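# Index the turntable one hole clockwise using the plunger

## Task

Rotate the turntable forward by exactly one hole, clockwise when viewed from overhead, so that the plunger's pin ends up seated all the way down in the new hole; at the end the fixture must stand upright on the deck and neither hand may be touching it.

## Robot and tools

ROBOT. Two 6-joint arms, left_arm and right_arm, each with a parallel two-finger gripper and a wrist camera. Fixed head cameras: cam_head_left and cam_head_right. Wrist cameras: cam_left_wrist and cam_right_wrist. All four images are 896x504. A camera stand sits behind the arms. If a wrist-camera cable brushes the fixture, that counts as the hand touching it.

FRAMES. The scene frame has its origin at table-top height, midway between the nominal arm bases. +z points up, +x points out over the table, and left_arm is on the +y side. Image left and right do not match arm names. The calibrated base positions are: left_arm (+0.025, +0.326, +0.031) m, yawed about +0.003 (quat_wxyz +1.000, 0, 0, +0.003); right_arm (-0.004, -0.268, +0.031) m, quat_wxyz (+1.000, 0, 0, -0.018). Each arm reports its gripper pose, end_effector_position in metres and end_effector_quat_wxyz, in its own base frame. These readings can be a few centimetres off, more at long reach. The pinch point sits between the pads, about 1 cm behind the fingertips. The fingers point along the gripper's +z axis and close along its y axis.

ROW LAYOUT. Every command row is a single list of 14 plain numbers covering both arms, even when only one arm should move. The first 7 are left_arm, the next 7 are right_arm. Within each arm the order is waist, shoulder, elbow, wrist roll, wrist yaw, wrist pitch, then gripper opening. Note that this is not base-to-tip order for the wrist. The six joint numbers are absolute target angles in radians, on the same scale as the Joint positions line; they are not offsets. Stated ranges: waist -2.618 to 3.054, shoulder 0.000 to 3.142, elbow 0.000 to 3.142, wrist pitch -1.571 to 1.571, wrist yaw -1.571 to 1.571, wrist roll -2.094 to 2.094. Real ends may differ by up to 0.059 rad; a target more than 0.059 beyond a stated end and farther out than the current angle gets the call refused. A joint driven to its real end yields the line "joint sent to its limit". The opening is absolute, from -1 (closed) to +1 (fully open, pad gap 0.094 m). To keep a gripper unchanged, resend its current command; 0 is a real half-way command. To keep a joint still, resend its Joint targets value.

TOOLS.
execute_actions(actions, cameras): actions is a list of actions; each action is a table of up to 15 rows, one per 1/30 s control step; a short table repeats its last row to fill 15 steps. Per step, joint targets stay within 0.339 rad of the measured angle for waist, shoulder and elbow and 2.2 rad for the wrist joints, and an arm's targets are pulled back if they would put its gripper over 200 mm from where it is. An empty actions list returns state plus all camera images.
move(target, speed, blend, opening_speed, grip_force, blocking, cameras): target is one 14-number row or a list of up to 15 rows, all absolute joint angles as above. All joints move together, so grippers travel on curves, and nothing is avoided. speed in rad/s (0.01 to 12.57, default 0.5) caps the joint with the longest way to go; one value or one per target. blend in rad rounds corners between listed targets; 0 stops at each. opening_speed (0.2 or more, per second on the -1..+1 scale) ramps the opening. grip_force is the per-pad force cap in newtons, 10 to 50, one value or one per arm; it persists, and lower values close more slowly. blocking=false returns early while motion continues; a new move replaces the old one. A path list is squeezed into 10 s and longer ones stop short. The result adds a move: line such as done, off_target, moving, held or fault, possibly with limits=held.
wait(seconds 0 to 10, cameras): lets time pass holding the last command; a running move continues.
stop(cameras): brakes a running move.
zoom_image(camera, region): region [x0, y0, x1, y1] in pixels of that camera's newest full image, at most 504 by 504.
read_manual(section): only "licences"; no motion.
finished_scene(scene): ends the scene with the given number; call nothing after it.

RESULTS. Joint positions and Joint velocities list each arm in row order, then the pad gap in m. Joint targets shows what the joints are being driven toward now. Tool commands shows the current opening commands. grip_measured uses the opening scale and may read a couple of millimetres wide when empty. Joint torques are in the same order without the gripper, include gravity, carry offsets and noise, and the first three wrap at ±28 N m. "joint command not followed" means the clearance check altered some steps; it does not separate the two grippers. Step readings list joint angles at some steps. MOTOR HOT warns of heat; an OVER-TEMPERATURE FAULT folds that arm away for good.

AVOID. Dropping or releasing parts while they move, fast impacts, hard shoves on the fixture or table, tipping the fixture or pushing anything off the table. Keep the arms from striking or pinching each other, including closing one gripper on the other's fingers. Keep cables clear of contact. Avoid long holds at full stretch or pushing into unreachable poses, which heat motors. Arm stops and faults cost. Approach contacts slowly; a target well past contact presses harder. Finish with both hands clear of the fixture.

Each tool is called after "Call:" as name(argument=value, ...), one argument or row to a line, values as JSON.

## Session

Call:
execute_actions(
  actions=[],
)

Nothing of this call was run. Scene 2 begins with your next reply.

Call:
execute_actions(
  actions=[],
)

Call:
zoom_image(
  camera="cam_head_left",
  region=[380, 260, 500, 370],
)

Scene clock: 0.00 s.
left_arm: end_effector_position=(+0.3810, +0.0007, +0.1415) grip_measured=+1.000 end_effector_quat_wxyz=(+0.682, -0.014, +0.730, +0.047) | right_arm: end_effector_position=(+0.3601, -0.0484, +0.1412) grip_measured=+1.000 end_effector_quat_wxyz=(+0.679, +0.114, +0.720, -0.089)
Joint names: [waist, shoulder, elbow, wrist roll, wrist yaw, wrist pitch]
Joint positions: left_arm=[-0.079 1.56 0.222 0.039 -0.166 1.272 0.094] | right_arm=[0.009 1.506 0.165 0.047 0.296 1.275 0.094]
Joint velocities: within noise
Joint torques (N m): no reading
Heat: left arm: 29 °C; right arm: 28 °C.
Joint targets: left_arm=[-0.079 1.557 0.226 0.038 -0.166 1.267] | right_arm=[0.009 1.502 0.170 0.046 0.296 1.269]
Tool commands: left_gripper/opening=+1.0 right_gripper/opening=+1.0

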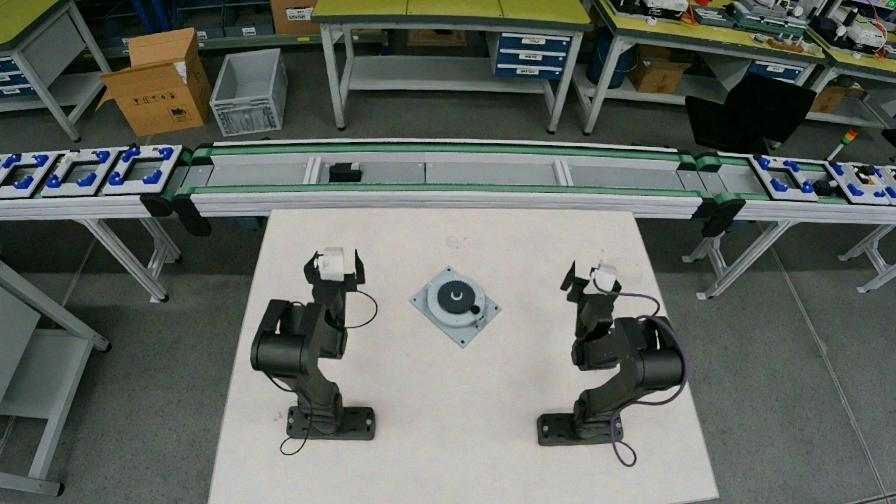

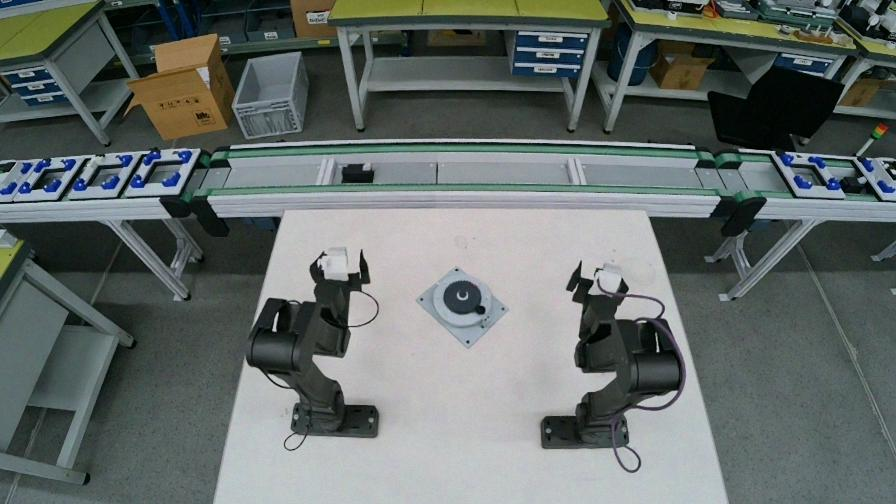

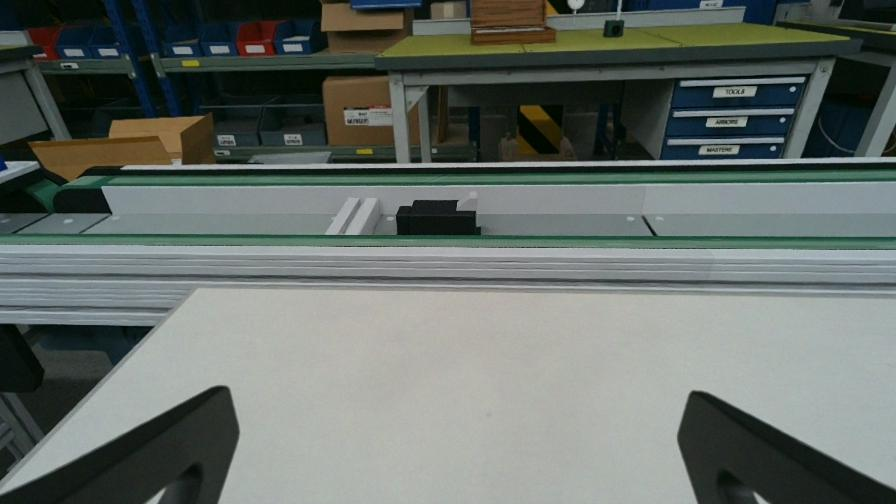

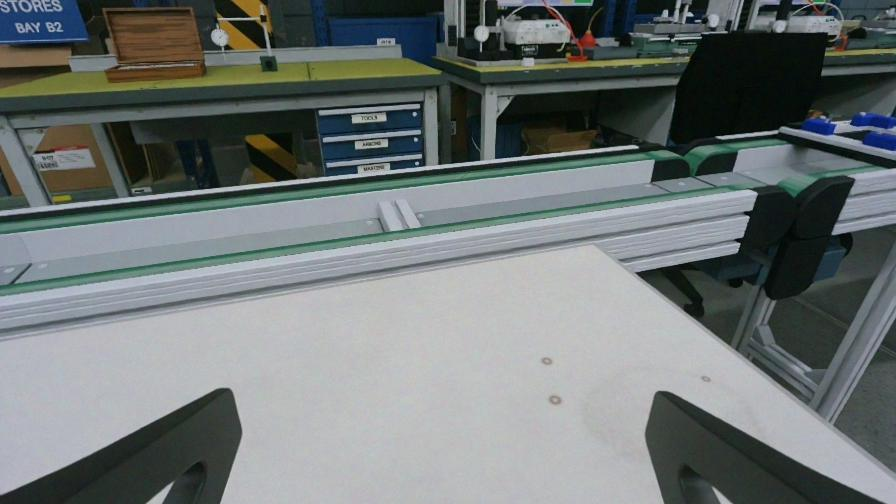

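Scaled by 4.200 from the camera's 896x504 image, which has a finer 1280x720 frame.

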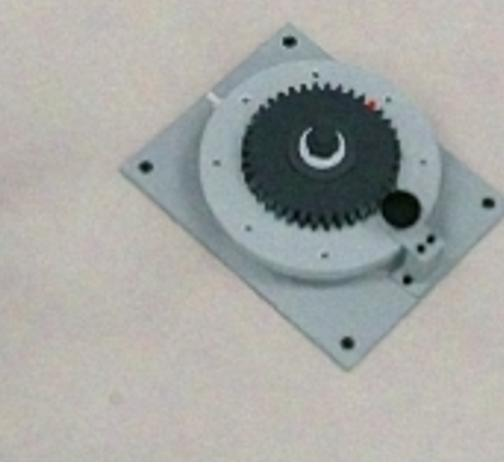

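Call:
move(
  target=[-0.733,1.873,2.04,-1.047,0,-1.45,-0.1,0.685,1.347,0.188,0,0,0.809,1],
  speed=0.9,
  cameras=["cam_right_wrist","cam_left_wrist"],
)

Call:
zoom_image(
  camera="cam_left_wrist",
  region=[200, 50, 600, 350],
)

Scene clock: 20.57 s.
left_arm: end_effector_position=(+0.2991, -0.2664, +0.2313) grip_measured=-0.098 end_effector_quat_wxyz=(+0.096, -0.151, +0.977, -0.116) | right_arm: end_effector_position=(+0.2685, +0.2150, +0.0768) grip_measured=+1.000 end_effector_quat_wxyz=(+0.528, -0.270, +0.784, +0.184)
Joint names: [waist, shoulder, elbow, wrist roll, wrist yaw, wrist pitch]
Joint positions: left_arm=[-0.731 1.854 2.015 -1.037 -0.002 -1.429 0.042] | right_arm=[0.676 1.368 0.168 0.007 0.008 0.817 0.094]
Joint torques (N m): left_arm=[-0.21 -7.58 7.16 -0.09 0.01 0.75] | right_arm=[0.77 -5.08 8.43 -0.04 -0.08 1.67]
Heat: left arm: 29 °C; right arm: 32 °C.
Joint targets: left_arm=[-0.733 1.873 2.040 -1.047 0.000 -1.450] | right_arm=[0.685 1.347 0.188 0.000 0.000 0.809]
move: done
Images, in order (width x height): cam_left_wrist 896x504, cam_right_wrist 896x504.

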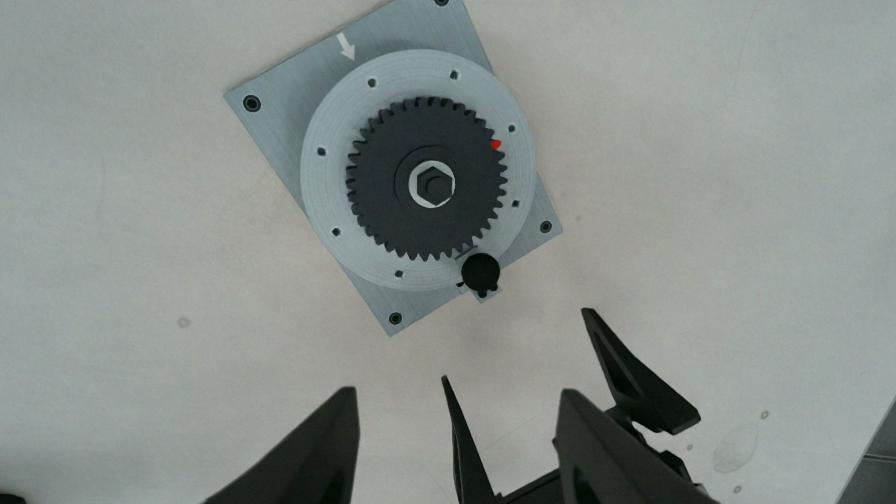

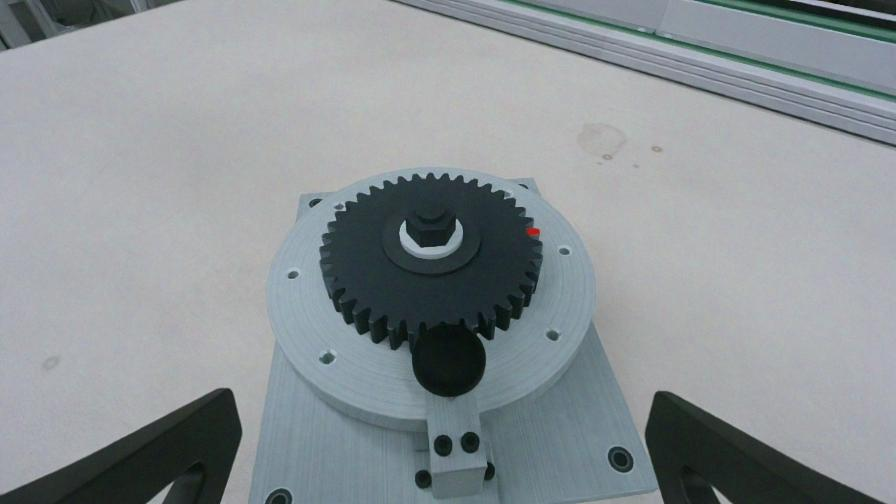

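Scaled by 1.260 from the camera's 896x504 image, which has a finer 1280x720 frame.

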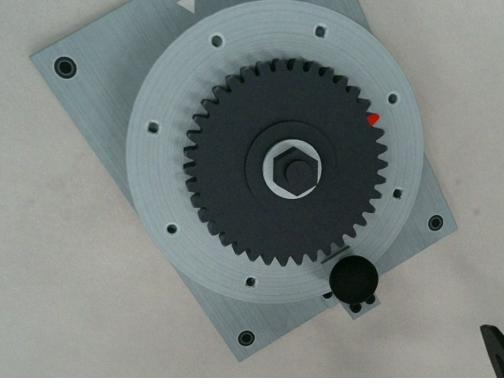

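Call:
zoom_image(
  camera="cam_left_wrist",
  region=[395, 145, 475, 225],
)

Call:
move(
  target=[-0.733,1.873,2.04,-1.047,0,-1.45,-0.1,0.685,1.98,0.29,0,0,1.345,1],
  speed=0.45,
  cameras=["cam_right_wrist"],
)

Scaled by 6.300 from the camera's 896x504 image, which has a finer 1280x720 frame.

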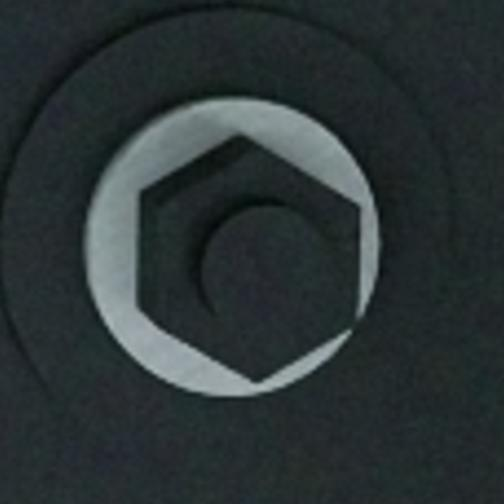

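Scene clock: 38.40 s.
left_arm: end_effector_position=(+0.2991, -0.2663, +0.2313) grip_measured=-0.098 end_effector_quat_wxyz=(+0.096, -0.151, +0.977, -0.116) | right_arm: end_effector_position=(+0.3003, +0.2454, +0.0250) grip_measured=+1.000 end_effector_quat_wxyz=(+0.536, -0.273, +0.775, +0.194)
Joint names: [waist, shoulder, elbow, wrist roll, wrist yaw, wrist pitch]
Joint positions: left_arm=[-0.731 1.854 2.015 -1.037 -0.002 -1.43 0.042] | right_arm=[0.679 1.959 0.28 0.007 -0.007 1.322 0.094]
Joint torques (N m): left_arm=[-0.21 -7.58 7.15 -0.11 0.01 0.79] | right_arm=[0.46 -4.94 4.52 -0.05 0.07 1.96]
Heat: left arm: 30 °C; right arm: 32 °C.
Joint targets: left_arm=[-0.733 1.873 2.040 -1.047 0.000 -1.450] | right_arm=[0.685 1.980 0.290 0.000 0.000 1.345]
move: done
Images, in order (width x height): cam_right_wrist 896x504.

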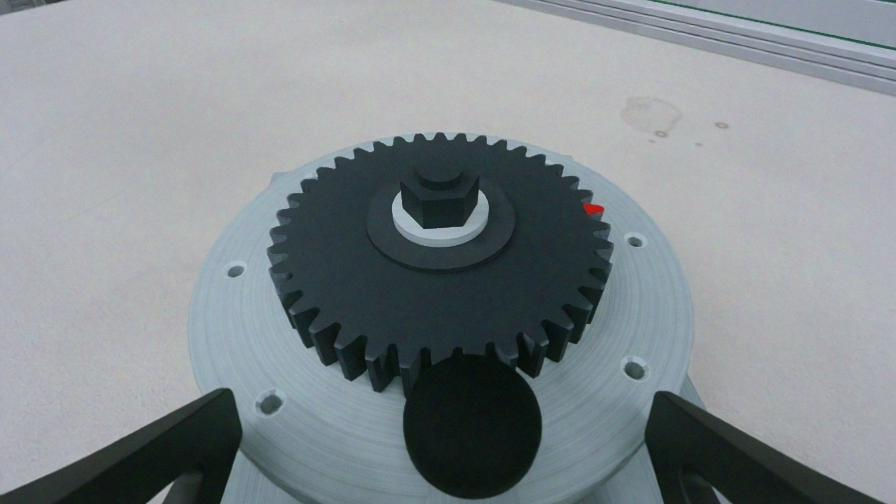

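Call:
move(
  target=[
    [-0.737,2.282,2.047,-1.047,0,-1.335,-0.1,0.669,1.975,0.29,0,0,1.335,1],
    [-0.737,2.282,2.047,-1.047,0,-1.335,-0.1,0.669,1.975,0.29,0,0,1.335,-0.7],
  ],
  speed=0.4,
  opening_speed=0.6,
  cameras=["cam_right_wrist","cam_left_wrist"],
)

Scene clock: 62.27 s.
left_arm: end_effector_position=(+0.3253, -0.2898, +0.0692) grip_measured=-0.098 end_effector_quat_wxyz=(-0.007, -0.153, +0.988, +0.010) | right_arm: end_effector_position=(+0.3024, +0.2429, +0.0252) grip_measured=-0.480 end_effector_quat_wxyz=(+0.538, -0.269, +0.776, +0.190)
Joint names: [waist, shoulder, elbow, wrist roll, wrist yaw, wrist pitch]
Joint positions: left_arm=[-0.731 2.268 2.023 -1.037 -0.002 -1.349 0.042] | right_arm=[0.674 1.959 0.28 0.007 0 1.323 0.024]
Joint torques (N m): left_arm=[-0.54 -11.69 7.05 -0.1 0.01 0.53] | right_arm=[-0.58 -5.26 4.51 -0.05 -0.02 1.86]
Heat: left arm: 31 °C; right arm: 35 °C.
Joint targets: left_arm=[-0.737 2.282 2.047 -1.047 0.000 -1.335] | right_arm=[0.669 1.975 0.290 0.000 0.000 1.335]
move: done
Images, in order (width x height): cam_left_wrist 896x504, cam_right_wrist 896x504.

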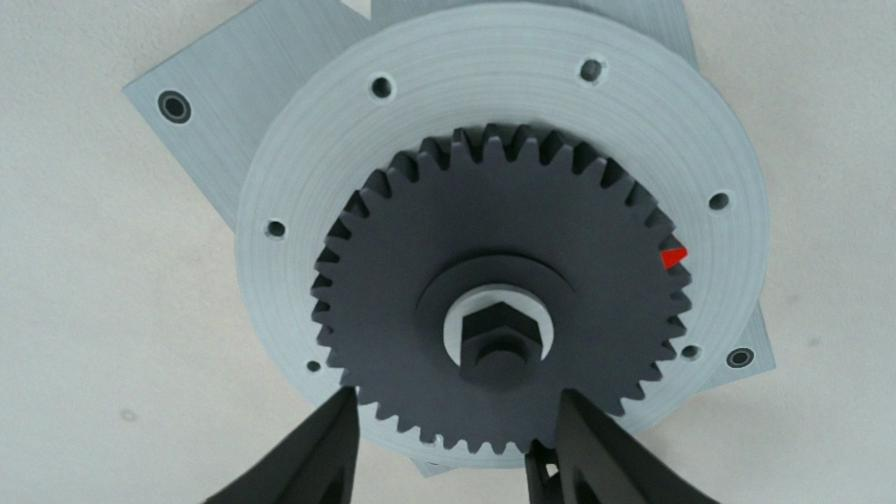

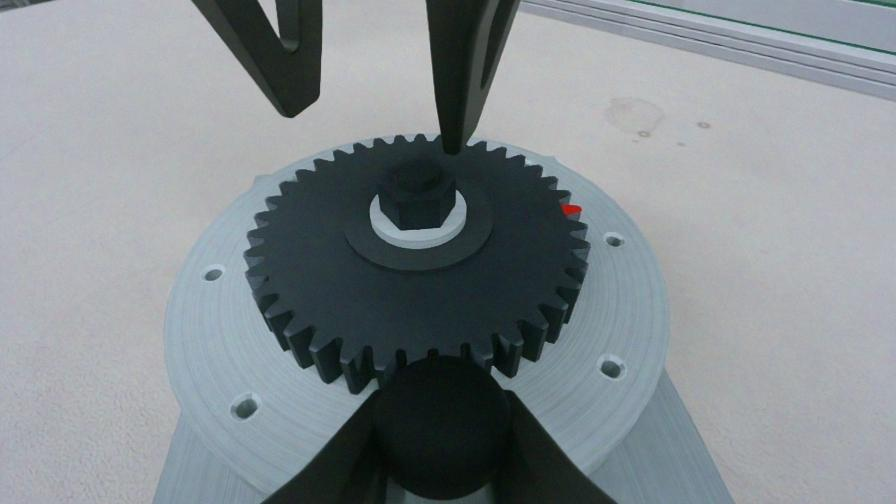

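Call:
move(
  target=[-0.748,2.306,2.005,-1.047,0,-1.262,-0.1,0.669,1.975,0.29,0,0,1.335,-0.7],
  speed=0.2,
  cameras=["cam_right_wrist","cam_left_wrist"],
)

Scene clock: 79.77 s.
left_arm: end_effector_position=(+0.3360, -0.3040, +0.0637) grip_measured=-0.098 end_effector_quat_wxyz=(+0.012, -0.149, +0.989, -0.013) | right_arm: end_effector_position=(+0.3024, +0.2429, +0.0252) grip_measured=-0.480 end_effector_quat_wxyz=(+0.538, -0.269, +0.776, +0.190)
Joint names: [waist, shoulder, elbow, wrist roll, wrist yaw, wrist pitch]
Joint positions: left_arm=[-0.738 2.281 2.023 -1.037 -0.002 -1.276 0.042] | right_arm=[0.674 1.959 0.28 0.007 0 1.323 0.024]
Joint torques (N m): left_arm=[-0.84 -10.92 3.96 -0.09 0.01 0.66] | right_arm=[-0.61 -5.23 4.51 -0.04 -0.01 1.85]
Heat: left arm: 31 °C; right arm: 35 °C.
Joint targets: left_arm=[-0.748 2.306 2.005 -1.047 0.000 -1.262] | right_arm=[0.669 1.975 0.290 0.000 0.000 1.335]
move: done
Images, in order (width x height): cam_left_wrist 896x504, cam_right_wrist 896x504.

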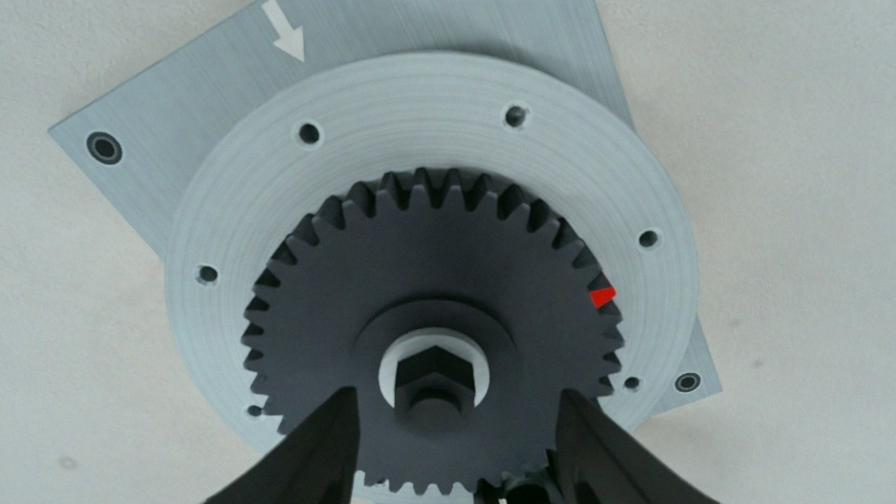

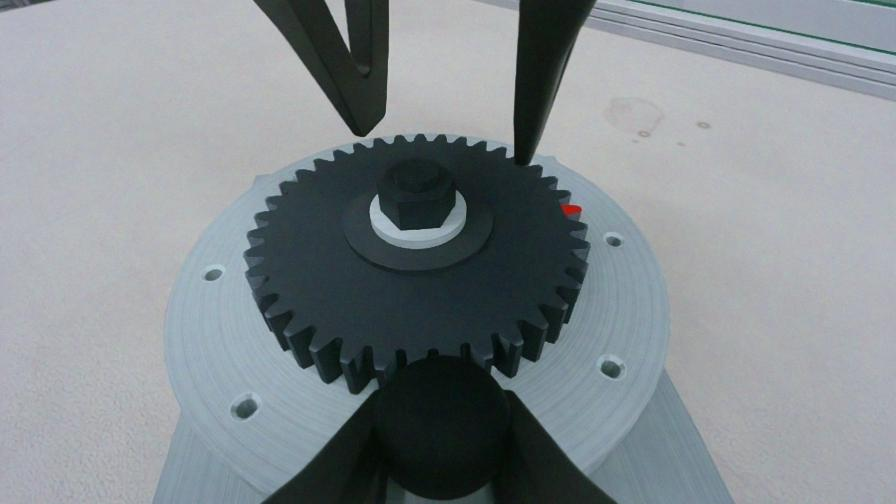

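Call:
move(
  target=[-0.75,2.316,1.970,-1.047,0,-1.262,-0.1,0.669,1.975,0.29,0,0,1.335,-0.7],
  speed=0.2,
  cameras=["cam_right_wrist","cam_left_wrist"],
)

Scene clock: 94.47 s.
left_arm: end_effector_position=(+0.3274, -0.2987, +0.0496) grip_measured=-0.098 end_effector_quat_wxyz=(-0.003, -0.147, +0.989, +0.005) | right_arm: end_effector_position=(+0.3024, +0.2429, +0.0252) grip_measured=-0.480 end_effector_quat_wxyz=(+0.538, -0.269, +0.776, +0.190)
Joint names: [waist, shoulder, elbow, wrist roll, wrist yaw, wrist pitch]
Joint positions: left_arm=[-0.743 2.292 1.985 -1.037 -0.002 -1.274 0.042] | right_arm=[0.674 1.959 0.28 0.007 0 1.323 0.024]
Joint torques (N m): left_arm=[-0.62 -10.8 4.12 -0.1 0.01 0.53] | right_arm=[-0.57 -5.23 4.6 -0.03 -0.02 1.85]
Heat: left arm: 33 °C; right arm: 36 °C.
Joint targets: left_arm=[-0.750 2.316 1.970 -1.047 0.000 -1.262] | right_arm=[0.669 1.975 0.290 0.000 0.000 1.335]
move: done
Images, in order (width x height): cam_left_wrist 896x504, cam_right_wrist 896x504.

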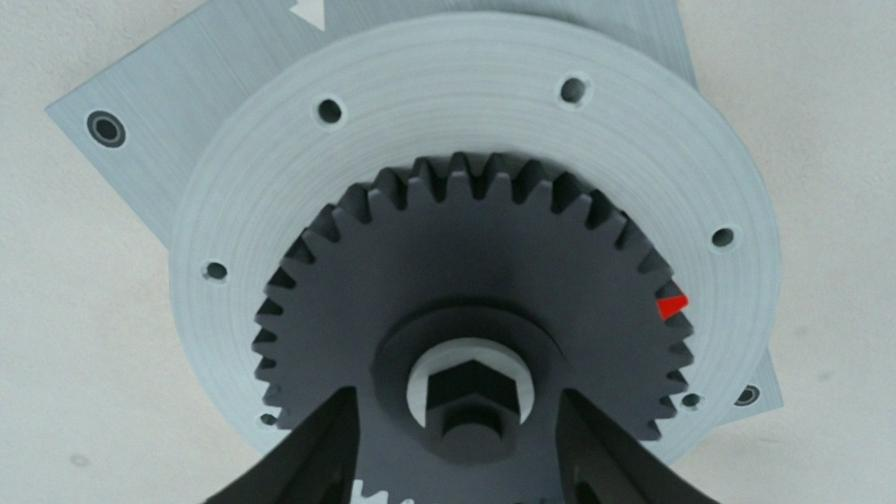

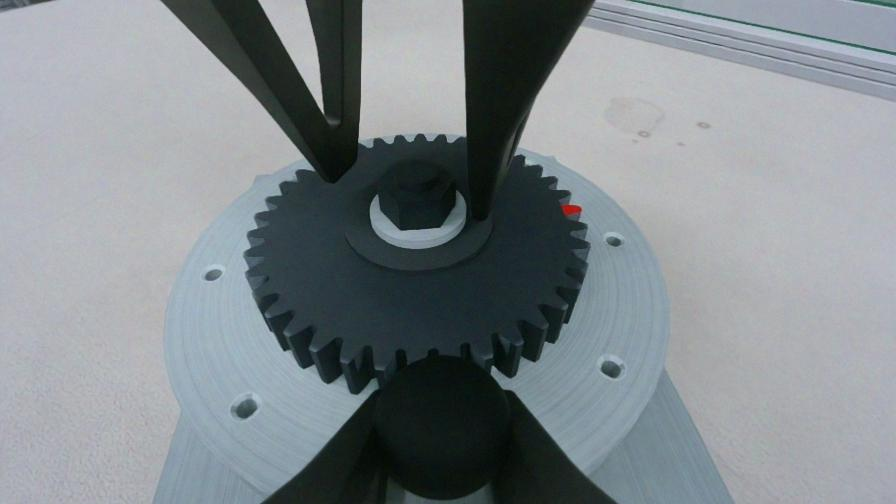

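Call:
move(
  target=[
    [-0.756,2.318,1.950,-1.047,0,-1.242,-0.1,0.669,1.975,0.29,0,0,1.335,-0.9],
    [-0.756,2.318,1.950,-1.047,0,-1.242,-1,0.669,1.975,0.29,0,0,1.335,-0.9],
  ],
  speed=0.2,
  opening_speed=0.4,
  cameras=["cam_right_wrist","cam_left_wrist"],
)

Scene clock: 107.83 s.
left_arm: end_effector_position=(+0.3256, -0.3020, +0.0449) grip_measured=-0.619 end_effector_quat_wxyz=(-0.002, -0.143, +0.990, +0.001) | right_arm: end_effector_position=(+0.3024, +0.2429, +0.0252) grip_measured=-0.480 end_effector_quat_wxyz=(+0.538, -0.269, +0.776, +0.190)
Joint names: [waist, shoulder, elbow, wrist roll, wrist yaw, wrist pitch]
Joint positions: left_arm=[-0.749 2.292 1.966 -1.036 0.001 -1.25 0.018] | right_arm=[0.674 1.959 0.28 0.007 0 1.323 0.024]
Joint torques (N m): left_arm=[-0.58 -10.73 3.93 -0.11 -0.02 0.5] | right_arm=[-0.59 -5.29 4.46 -0.05 -0.01 1.86]
Heat: left arm: 33 °C; right arm: 36 °C.
Joint targets: left_arm=[-0.756 2.318 1.950 -1.047 0.000 -1.242] | right_arm=[0.669 1.975 0.290 0.000 0.000 1.335]
move: done
Images, in order (width x height): cam_left_wrist 896x504, cam_right_wrist 896x504.

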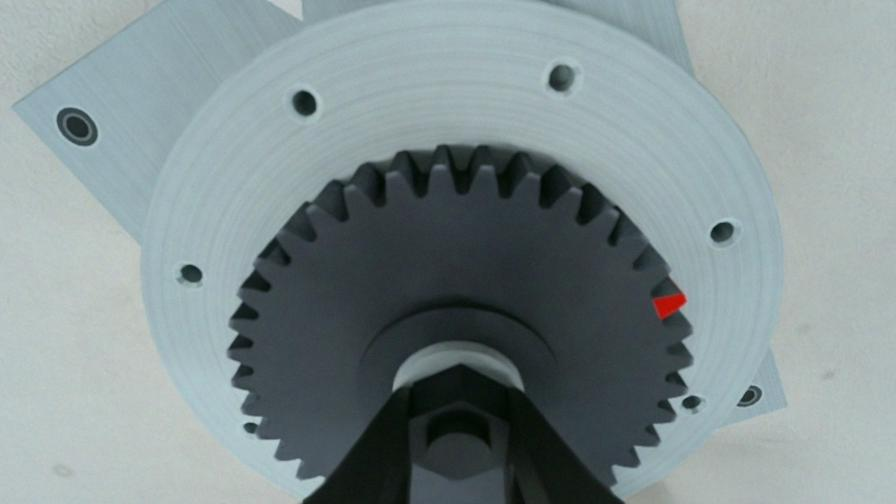

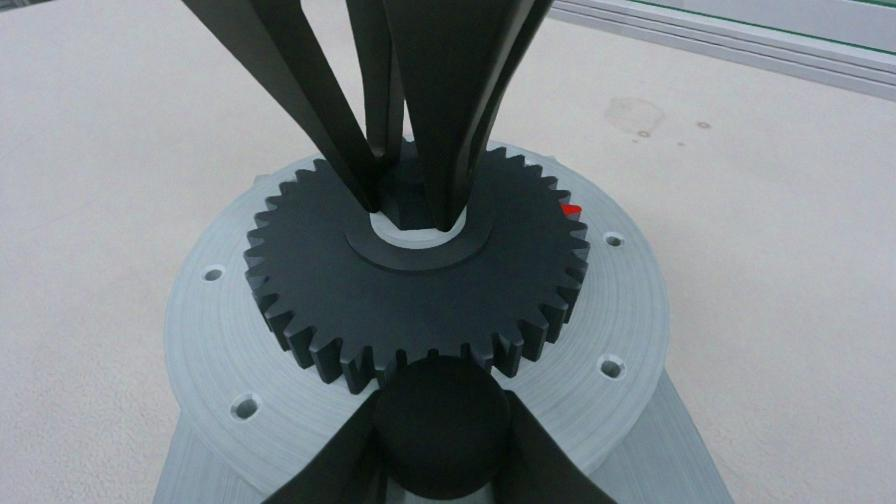

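Call:
move(
  target=[
    [-0.756,2.318,1.950,-1.047,0,-1.242,-1,0.669,1.66,0.375,0,0,1.37,-0.9],
    [-0.756,2.318,1.950,-0.70,0,-1.242,-1,0.669,1.66,0.375,0,0,1.37,-0.9],
    [-0.756,2.318,1.950,-0.70,0,-1.242,-1,0.669,1.965,0.29,0,0,1.32,-0.9],
  ],
  speed=0.25,
  cameras=["cam_right_wrist","cam_left_wrist"],
)

Scene clock: 115.53 s.
left_arm: end_effector_position=(+0.3256, -0.3020, +0.0449) grip_measured=-0.619 end_effector_quat_wxyz=(-0.002, -0.143, +0.990, +0.001) | right_arm: end_effector_position=(+0.3016, +0.2423, +0.0293) grip_measured=-0.481 end_effector_quat_wxyz=(+0.511, -0.275, +0.794, +0.181)
Joint names: [waist, shoulder, elbow, wrist roll, wrist yaw, wrist pitch]
Joint positions: left_arm=[-0.749 2.292 1.966 -1.037 0.001 -1.25 0.018] | right_arm=[0.674 1.822 0.305 0.007 0 1.091 0.024]
Joint torques (N m): left_arm=[-0.57 -10.71 3.99 -0.11 -0.02 0.49] | right_arm=[-0.08 -6.09 4.41 0.03 -0.02 1.96]
Heat: left arm: 33 °C; right arm: 37 °C.
Joint targets: left_arm=[-0.756 2.318 1.950 -1.047 0.000 -1.242] | right_arm=[0.674 1.821 0.303 0.007 0.000 1.119]
move: held (right_arm; a check stopped the path), off_target (left_arm); path passed 0 of 3 targets; limits=held; left_arm: the wrist roll is farthest, 0.337 rad from its target; right_arm: the wrist pitch is farthest, 0.229 rad from its target
joint command not followed: on one or more control steps a check withheld the commanded joint targets of the right arm, and it was not sent them on those steps.
cause: the commanded joint targets, or the way to them, would bring a part of the robot too close to another arm (this arm's fingers and the left arm's wrist (the part past the wrist yaw), along the way the arms are being sent, or toward where that arm still pushes).
Images, in order (width x height): cam_left_wrist 896x504, cam_right_wrist 896x504.

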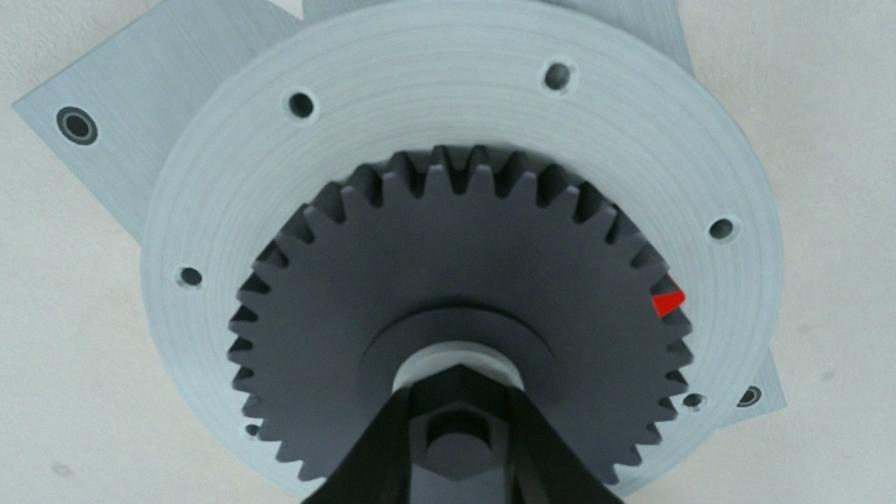

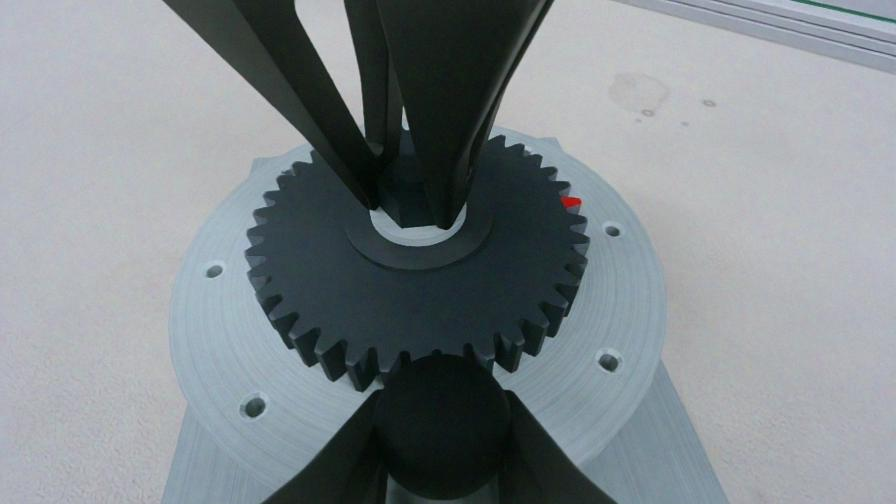

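Call:
move(
  target=[-0.756,2.318,1.950,-1.047,0,-1.242,-1,0.669,1.69,0.33,0,0,1.25,-0.9],
  speed=0.25,
)

Scene clock: 137.20 s.
left_arm: end_effector_position=(+0.3254, -0.3023, +0.0449) grip_measured=-0.619 end_effector_quat_wxyz=(-0.003, -0.143, +0.990, +0.001) | right_arm: end_effector_position=(+0.3004, +0.2414, +0.0324) grip_measured=-0.481 end_effector_quat_wxyz=(+0.506, -0.276, +0.797, +0.179)
Joint names: [waist, shoulder, elbow, wrist roll, wrist yaw, wrist pitch]
Joint positions: left_arm=[-0.749 2.292 1.966 -1.037 0.003 -1.25 0.018] | right_arm=[0.674 1.781 0.307 0.007 0 1.036 0.024]
Joint torques (N m): left_arm=[-0.54 -10.76 3.95 -0.1 -0.03 0.48] | right_arm=[-0.58 -13.33 7.08 -0.05 -0.02 3.66]
Heat: left arm: 33 °C; right arm: 39 °C.
Joint targets: left_arm=[-0.756 2.318 1.950 -1.047 0.000 -1.242] | right_arm=[0.669 1.690 0.330 0.000 0.000 1.250]
move: off_target (right_arm); right_arm: the wrist pitch is farthest, 0.214 rad from its target

Call:
move(
  target=[-0.756,2.318,1.950,-1.047,0,-1.242,-1,0.669,1.64,0.345,0,0,1.25,-0.9],
  speed=0.25,
)

Scene clock: 143.47 s.
left_arm: end_effector_position=(+0.3245, -0.3033, +0.0449) grip_measured=-0.619 end_effector_quat_wxyz=(-0.004, -0.142, +0.990, +0.000) | right_arm: end_effector_position=(+0.2987, +0.2400, +0.0346) grip_measured=-0.481 end_effector_quat_wxyz=(+0.501, -0.278, +0.801, +0.177)
Joint names: [waist, shoulder, elbow, wrist roll, wrist yaw, wrist pitch]
Joint positions: left_arm=[-0.752 2.292 1.966 -1.038 0.005 -1.25 0.018] | right_arm=[0.674 1.744 0.307 0.007 0 0.986 0.024]
Joint torques (N m): left_arm=[-0.39 -10.76 3.95 -0.1 -0.04 0.48] | right_arm=[-0.55 -14.16 8.75 -0.05 -0.01 4.11]
Heat: left arm: 33 °C; right arm: 42 °C.
Joint targets: left_arm=[-0.756 2.318 1.950 -1.047 0.000 -1.242] | right_arm=[0.669 1.640 0.345 0.000 0.000 1.250]
move: off_target (right_arm); right_arm: the wrist pitch is farthest, 0.264 rad from its target

Call:
move(
  target=[-0.756,2.318,1.950,-1.047,0,-1.242,-1,0.669,1.6,0.375,0,0,1.24,-0.9],
  speed=0.25,
)

Scene clock: 149.13 s.
left_arm: end_effector_position=(+0.3239, -0.3039, +0.0449) grip_measured=-0.619 end_effector_quat_wxyz=(-0.004, -0.142, +0.990, +0.000) | right_arm: end_effector_position=(+0.2961, +0.2379, +0.0294) grip_measured=-0.481 end_effector_quat_wxyz=(+0.490, -0.280, +0.807, +0.173)
Joint names: [waist, shoulder, elbow, wrist roll, wrist yaw, wrist pitch]
Joint positions: left_arm=[-0.753 2.292 1.966 -1.038 0.007 -1.25 0.018] | right_arm=[0.674 1.737 0.307 0.007 0 0.952 0.024]
Joint torques (N m): left_arm=[-0.34 -10.76 3.97 -0.1 -0.06 0.49] | right_arm=[-0.08 -5.83 4.98 0.03 -0.01 1.9]
Heat: left arm: 33 °C; right arm: 48 °C.
Joint targets: left_arm=[-0.756 2.318 1.950 -1.047 0.000 -1.242] | right_arm=[0.674 1.736 0.306 0.007 0.000 0.975]
move: held (right_arm; a check stopped the path); limits=held; right_arm: the wrist pitch is farthest, 0.288 rad from its target
joint command not followed: on one or more control steps a check withheld the commanded joint targets of the right arm, and it was not sent them on those steps.
cause: the commanded joint targets, or the way to them, would bring a part of the robot too close to another arm (this arm's fingers and the left arm's wrist (the part past the wrist yaw), at the place that arm is still heading or pushing toward).

Call:
move(
  target=[
    [-0.756,2.318,1.950,-1.047,0,-1.242,-1,0.669,1.66,0.345,0,0,1.25,-0.9],
    [-0.756,2.318,1.950,-0.75,0,-1.242,-1,0.669,1.66,0.345,0,0,1.25,-0.9],
  ],
  speed=0.3,
  cameras=["cam_right_wrist","cam_left_wrist"],
)

Scene clock: 161.50 s.
left_arm: end_effector_position=(+0.3238, -0.3037, +0.0449) grip_measured=-0.619 end_effector_quat_wxyz=(-0.004, -0.007, +1.000, -0.001) | right_arm: end_effector_position=(+0.2982, +0.2396, +0.0345) grip_measured=-0.481 end_effector_quat_wxyz=(+0.499, -0.278, +0.802, +0.177)
Joint names: [waist, shoulder, elbow, wrist roll, wrist yaw, wrist pitch]
Joint positions: left_arm=[-0.753 2.292 1.966 -0.766 0.007 -1.251 0.018] | right_arm=[0.674 1.737 0.307 0.007 0 0.974 0.024]
Joint torques (N m): left_arm=[-0.32 -10.71 3.96 0.17 -0.06 0.5] | right_arm=[-0.59 -12 8.76 -0.05 -0.03 4.21]
Heat: left arm: 33 °C; right arm: 45 °C.
Joint targets: left_arm=[-0.756 2.318 1.950 -0.750 0.000 -1.242] | right_arm=[0.669 1.660 0.345 0.000 0.000 1.250]
move: off_target (right_arm); right_arm: the wrist pitch is farthest, 0.276 rad from its target
Images, in order (width x height): cam_left_wrist 896x504, cam_right_wrist 896x504.

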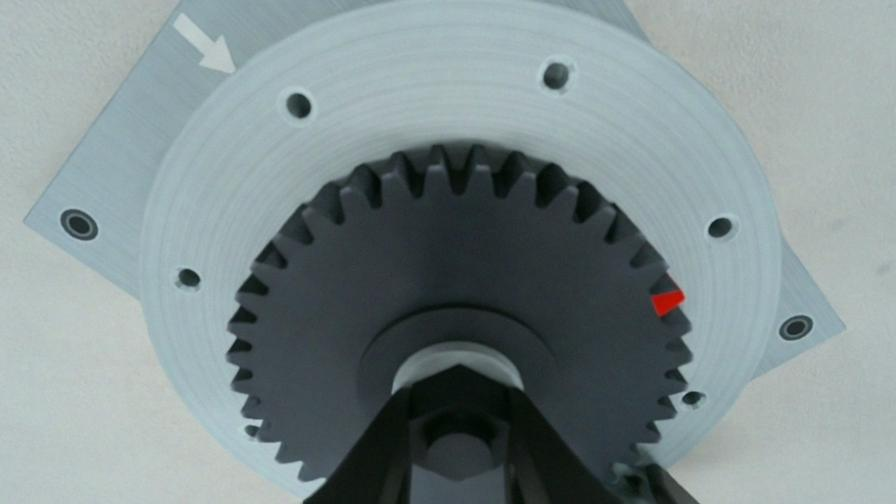

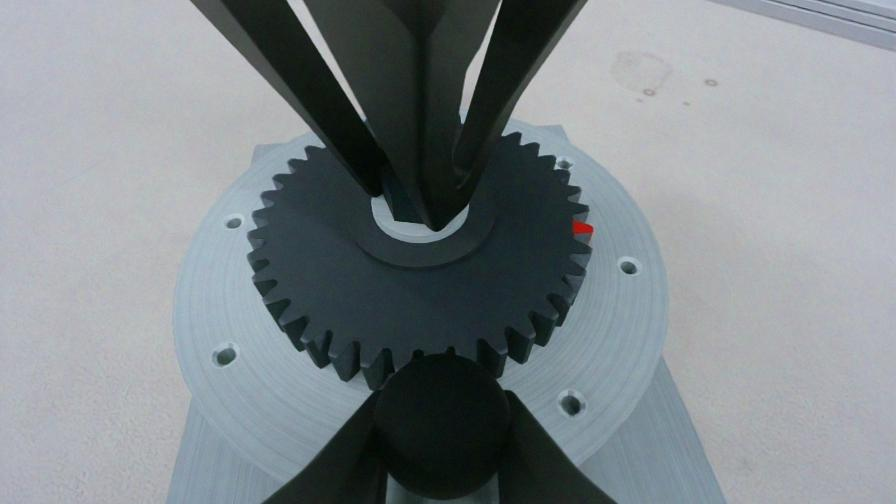

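Call:
move(
  target=[
    [-0.756,2.318,1.950,-0.75,0,-1.242,-1,0.669,1.965,0.275,0,0,1.335,-0.9],
    [-0.756,2.318,1.950,-0.29,0,-1.242,-1,0.669,1.975,0.275,0,0,1.335,-0.9],
  ],
  speed=0.3,
  cameras=["cam_right_wrist","cam_left_wrist"],
)

Scene clock: 171.83 s.
left_arm: end_effector_position=(+0.3242, -0.3033, +0.0449) grip_measured=-0.619 end_effector_quat_wxyz=(-0.003, +0.202, +0.979, +0.000) | right_arm: end_effector_position=(+0.3002, +0.2412, +0.0294) grip_measured=-0.481 end_effector_quat_wxyz=(+0.543, -0.268, +0.773, +0.192)
Joint names: [waist, shoulder, elbow, wrist roll, wrist yaw, wrist pitch]
Joint positions: left_arm=[-0.753 2.292 1.966 -0.347 0.004 -1.251 0.018] | right_arm=[0.674 1.946 0.263 0.007 0 1.339 0.024]
Joint torques (N m): left_arm=[-0.29 -10.71 3.97 0.65 -0.03 0.5] | right_arm=[-0.61 -4.21 4.6 -0.04 -0.02 1.73]
Heat: left arm: 33 °C; right arm: 48 °C.
Joint targets: left_arm=[-0.756 2.318 1.950 -0.290 0.000 -1.242] | right_arm=[0.669 1.975 0.275 0.000 0.000 1.335]
move: off_target (left_arm); left_arm: the wrist roll is farthest, 0.057 rad from its target
Images, in order (width x height): cam_left_wrist 896x504, cam_right_wrist 896x504.

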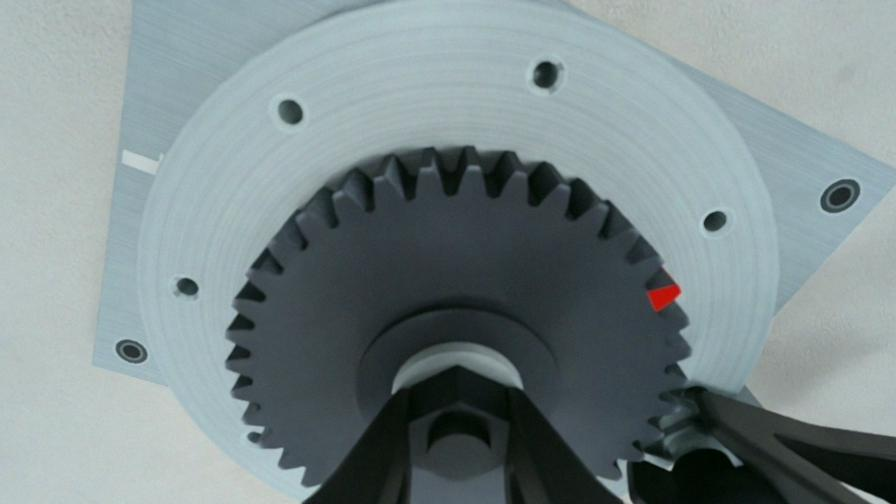

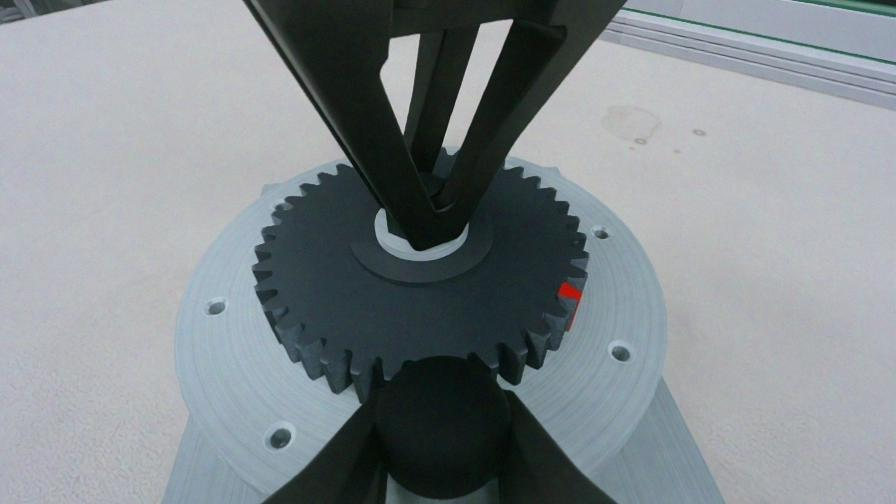

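Call:
move(
  target=[-0.756,2.318,1.950,-0.2,0,-1.242,-1,0.669,1.975,0.275,0,0,1.335,-0.9],
  speed=0.15,
  cameras=["cam_right_wrist","cam_left_wrist"],
)

Scene clock: 182.70 s.
left_arm: end_effector_position=(+0.3244, -0.3031, +0.0449) grip_measured=-0.619 end_effector_quat_wxyz=(-0.003, +0.247, +0.969, +0.000) | right_arm: end_effector_position=(+0.3002, +0.2412, +0.0294) grip_measured=-0.481 end_effector_quat_wxyz=(+0.543, -0.268, +0.773, +0.192)
Joint names: [waist, shoulder, elbow, wrist roll, wrist yaw, wrist pitch]
Joint positions: left_arm=[-0.753 2.292 1.966 -0.254 0.002 -1.251 0.018] | right_arm=[0.674 1.946 0.263 0.007 0 1.339 0.024]
Joint torques (N m): left_arm=[-0.31 -10.76 3.96 0.59 -0.03 0.49] | right_arm=[-0.62 -4.19 4.59 -0.04 0 1.74]
Heat: left arm: 34 °C; right arm: 45 °C.
Joint targets: left_arm=[-0.756 2.318 1.950 -0.200 0.000 -1.242] | right_arm=[0.669 1.975 0.275 0.000 0.000 1.335]
move: off_target (left_arm); left_arm: the wrist roll is farthest, 0.054 rad from its target
Images, in order (width x height): cam_left_wrist 896x504, cam_right_wrist 896x504.

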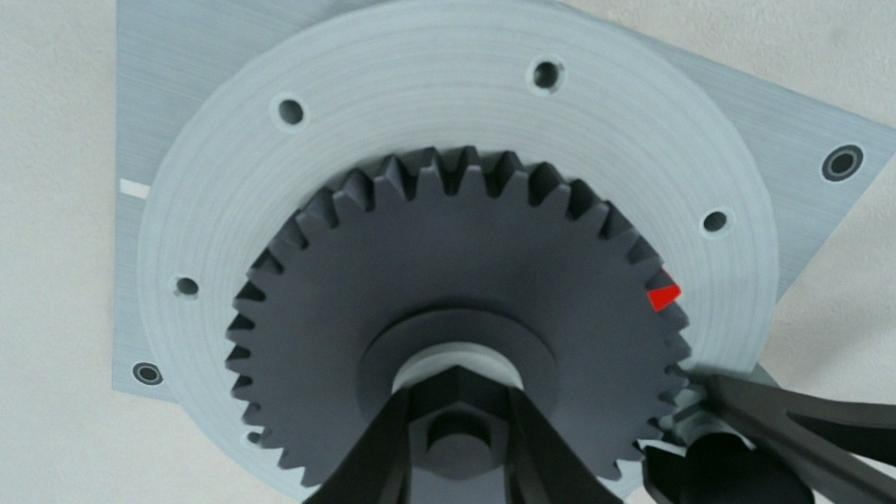

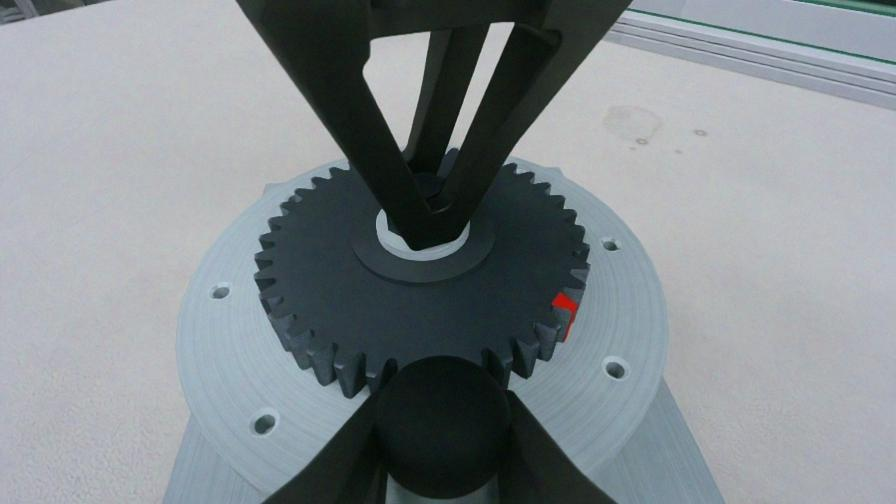

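Call:
move(
  target=[-0.756,2.318,1.950,-0.165,0,-1.242,-1,0.669,2.0,0.275,0,0,1.335,-0.9],
  speed=0.05,
)

Scene clock: 188.07 s.
left_arm: end_effector_position=(+0.3245, -0.3029, +0.0449) grip_measured=-0.619 end_effector_quat_wxyz=(-0.003, +0.260, +0.966, +0.001) | right_arm: end_effector_position=(+0.3006, +0.2415, +0.0288) grip_measured=-0.481 end_effector_quat_wxyz=(+0.546, -0.267, +0.770, +0.193)
Joint names: [waist, shoulder, elbow, wrist roll, wrist yaw, wrist pitch]
Joint positions: left_arm=[-0.753 2.292 1.966 -0.227 0.001 -1.251 0.018] | right_arm=[0.674 1.968 0.263 0.007 0 1.369 0.024]
Joint torques (N m): left_arm=[-0.34 -10.76 3.97 0.71 -0.01 0.49] | right_arm=[-0.62 -4 4.49 -0.05 -0.03 1.47]
Heat: left arm: 34 °C; right arm: 44 °C.
Joint targets: left_arm=[-0.756 2.318 1.950 -0.165 0.000 -1.242] | right_arm=[0.669 2.000 0.275 0.000 0.000 1.335]
move: off_target (left_arm); left_arm: the wrist roll is farthest, 0.062 rad from its target

Call:
move(
  target=[-0.756,2.318,1.950,-0.135,0,-1.242,-1,0.669,2.0,0.275,0,0,1.335,-0.9],
  speed=0.05,
  cameras=["cam_right_wrist","cam_left_wrist"],
)

Scene clock: 194.33 s.
left_arm: end_effector_position=(+0.3245, -0.3029, +0.0449) grip_measured=-0.619 end_effector_quat_wxyz=(-0.003, +0.276, +0.961, +0.001) | right_arm: end_effector_position=(+0.3006, +0.2415, +0.0288) grip_measured=-0.481 end_effector_quat_wxyz=(+0.546, -0.267, +0.770, +0.193)
Joint names: [waist, shoulder, elbow, wrist roll, wrist yaw, wrist pitch]
Joint positions: left_arm=[-0.753 2.292 1.966 -0.194 0.001 -1.251 0.018] | right_arm=[0.674 1.968 0.263 0.007 0 1.369 0.024]
Joint torques (N m): left_arm=[-0.31 -10.76 3.96 0.68 -0.01 0.5] | right_arm=[-0.57 -3.93 4.46 -0.05 0 1.47]
Heat: left arm: 34 °C; right arm: 42 °C.
Joint targets: left_arm=[-0.756 2.318 1.950 -0.135 0.000 -1.242] | right_arm=[0.669 2.000 0.275 0.000 0.000 1.335]
move: off_target (left_arm); left_arm: the wrist roll is farthest, 0.059 rad from its target
Images, in order (width x height): cam_left_wrist 896x504, cam_right_wrist 896x504.

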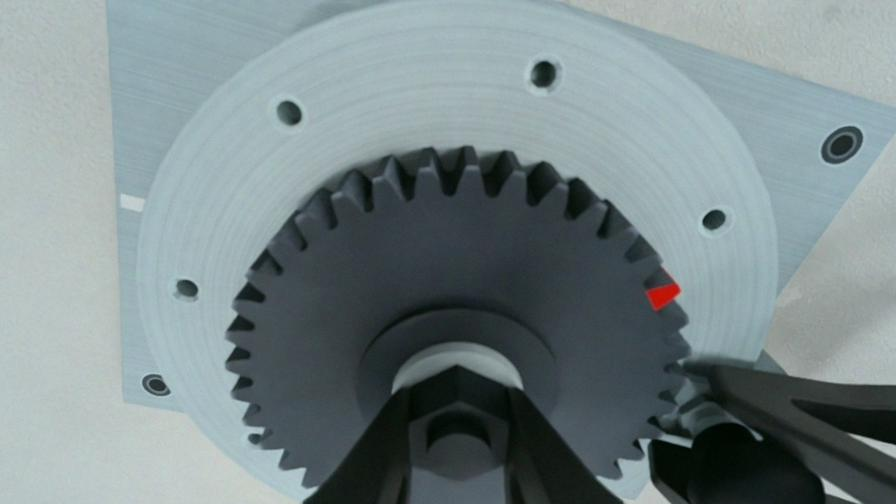

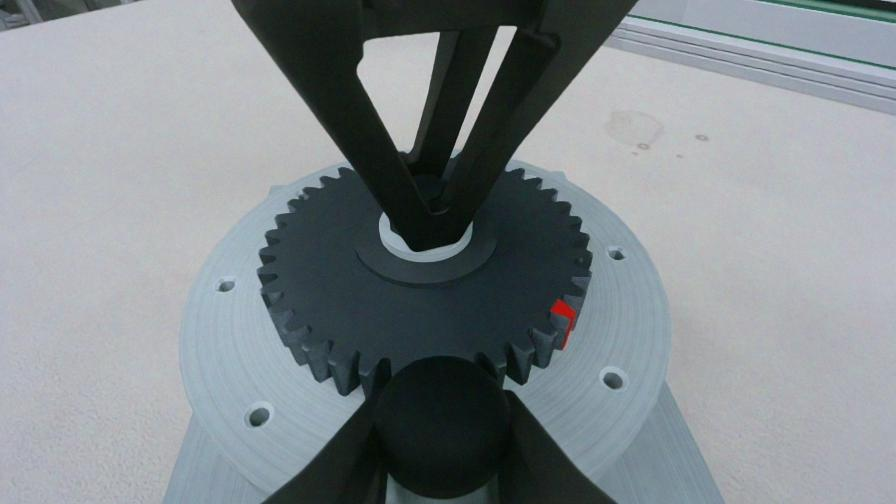

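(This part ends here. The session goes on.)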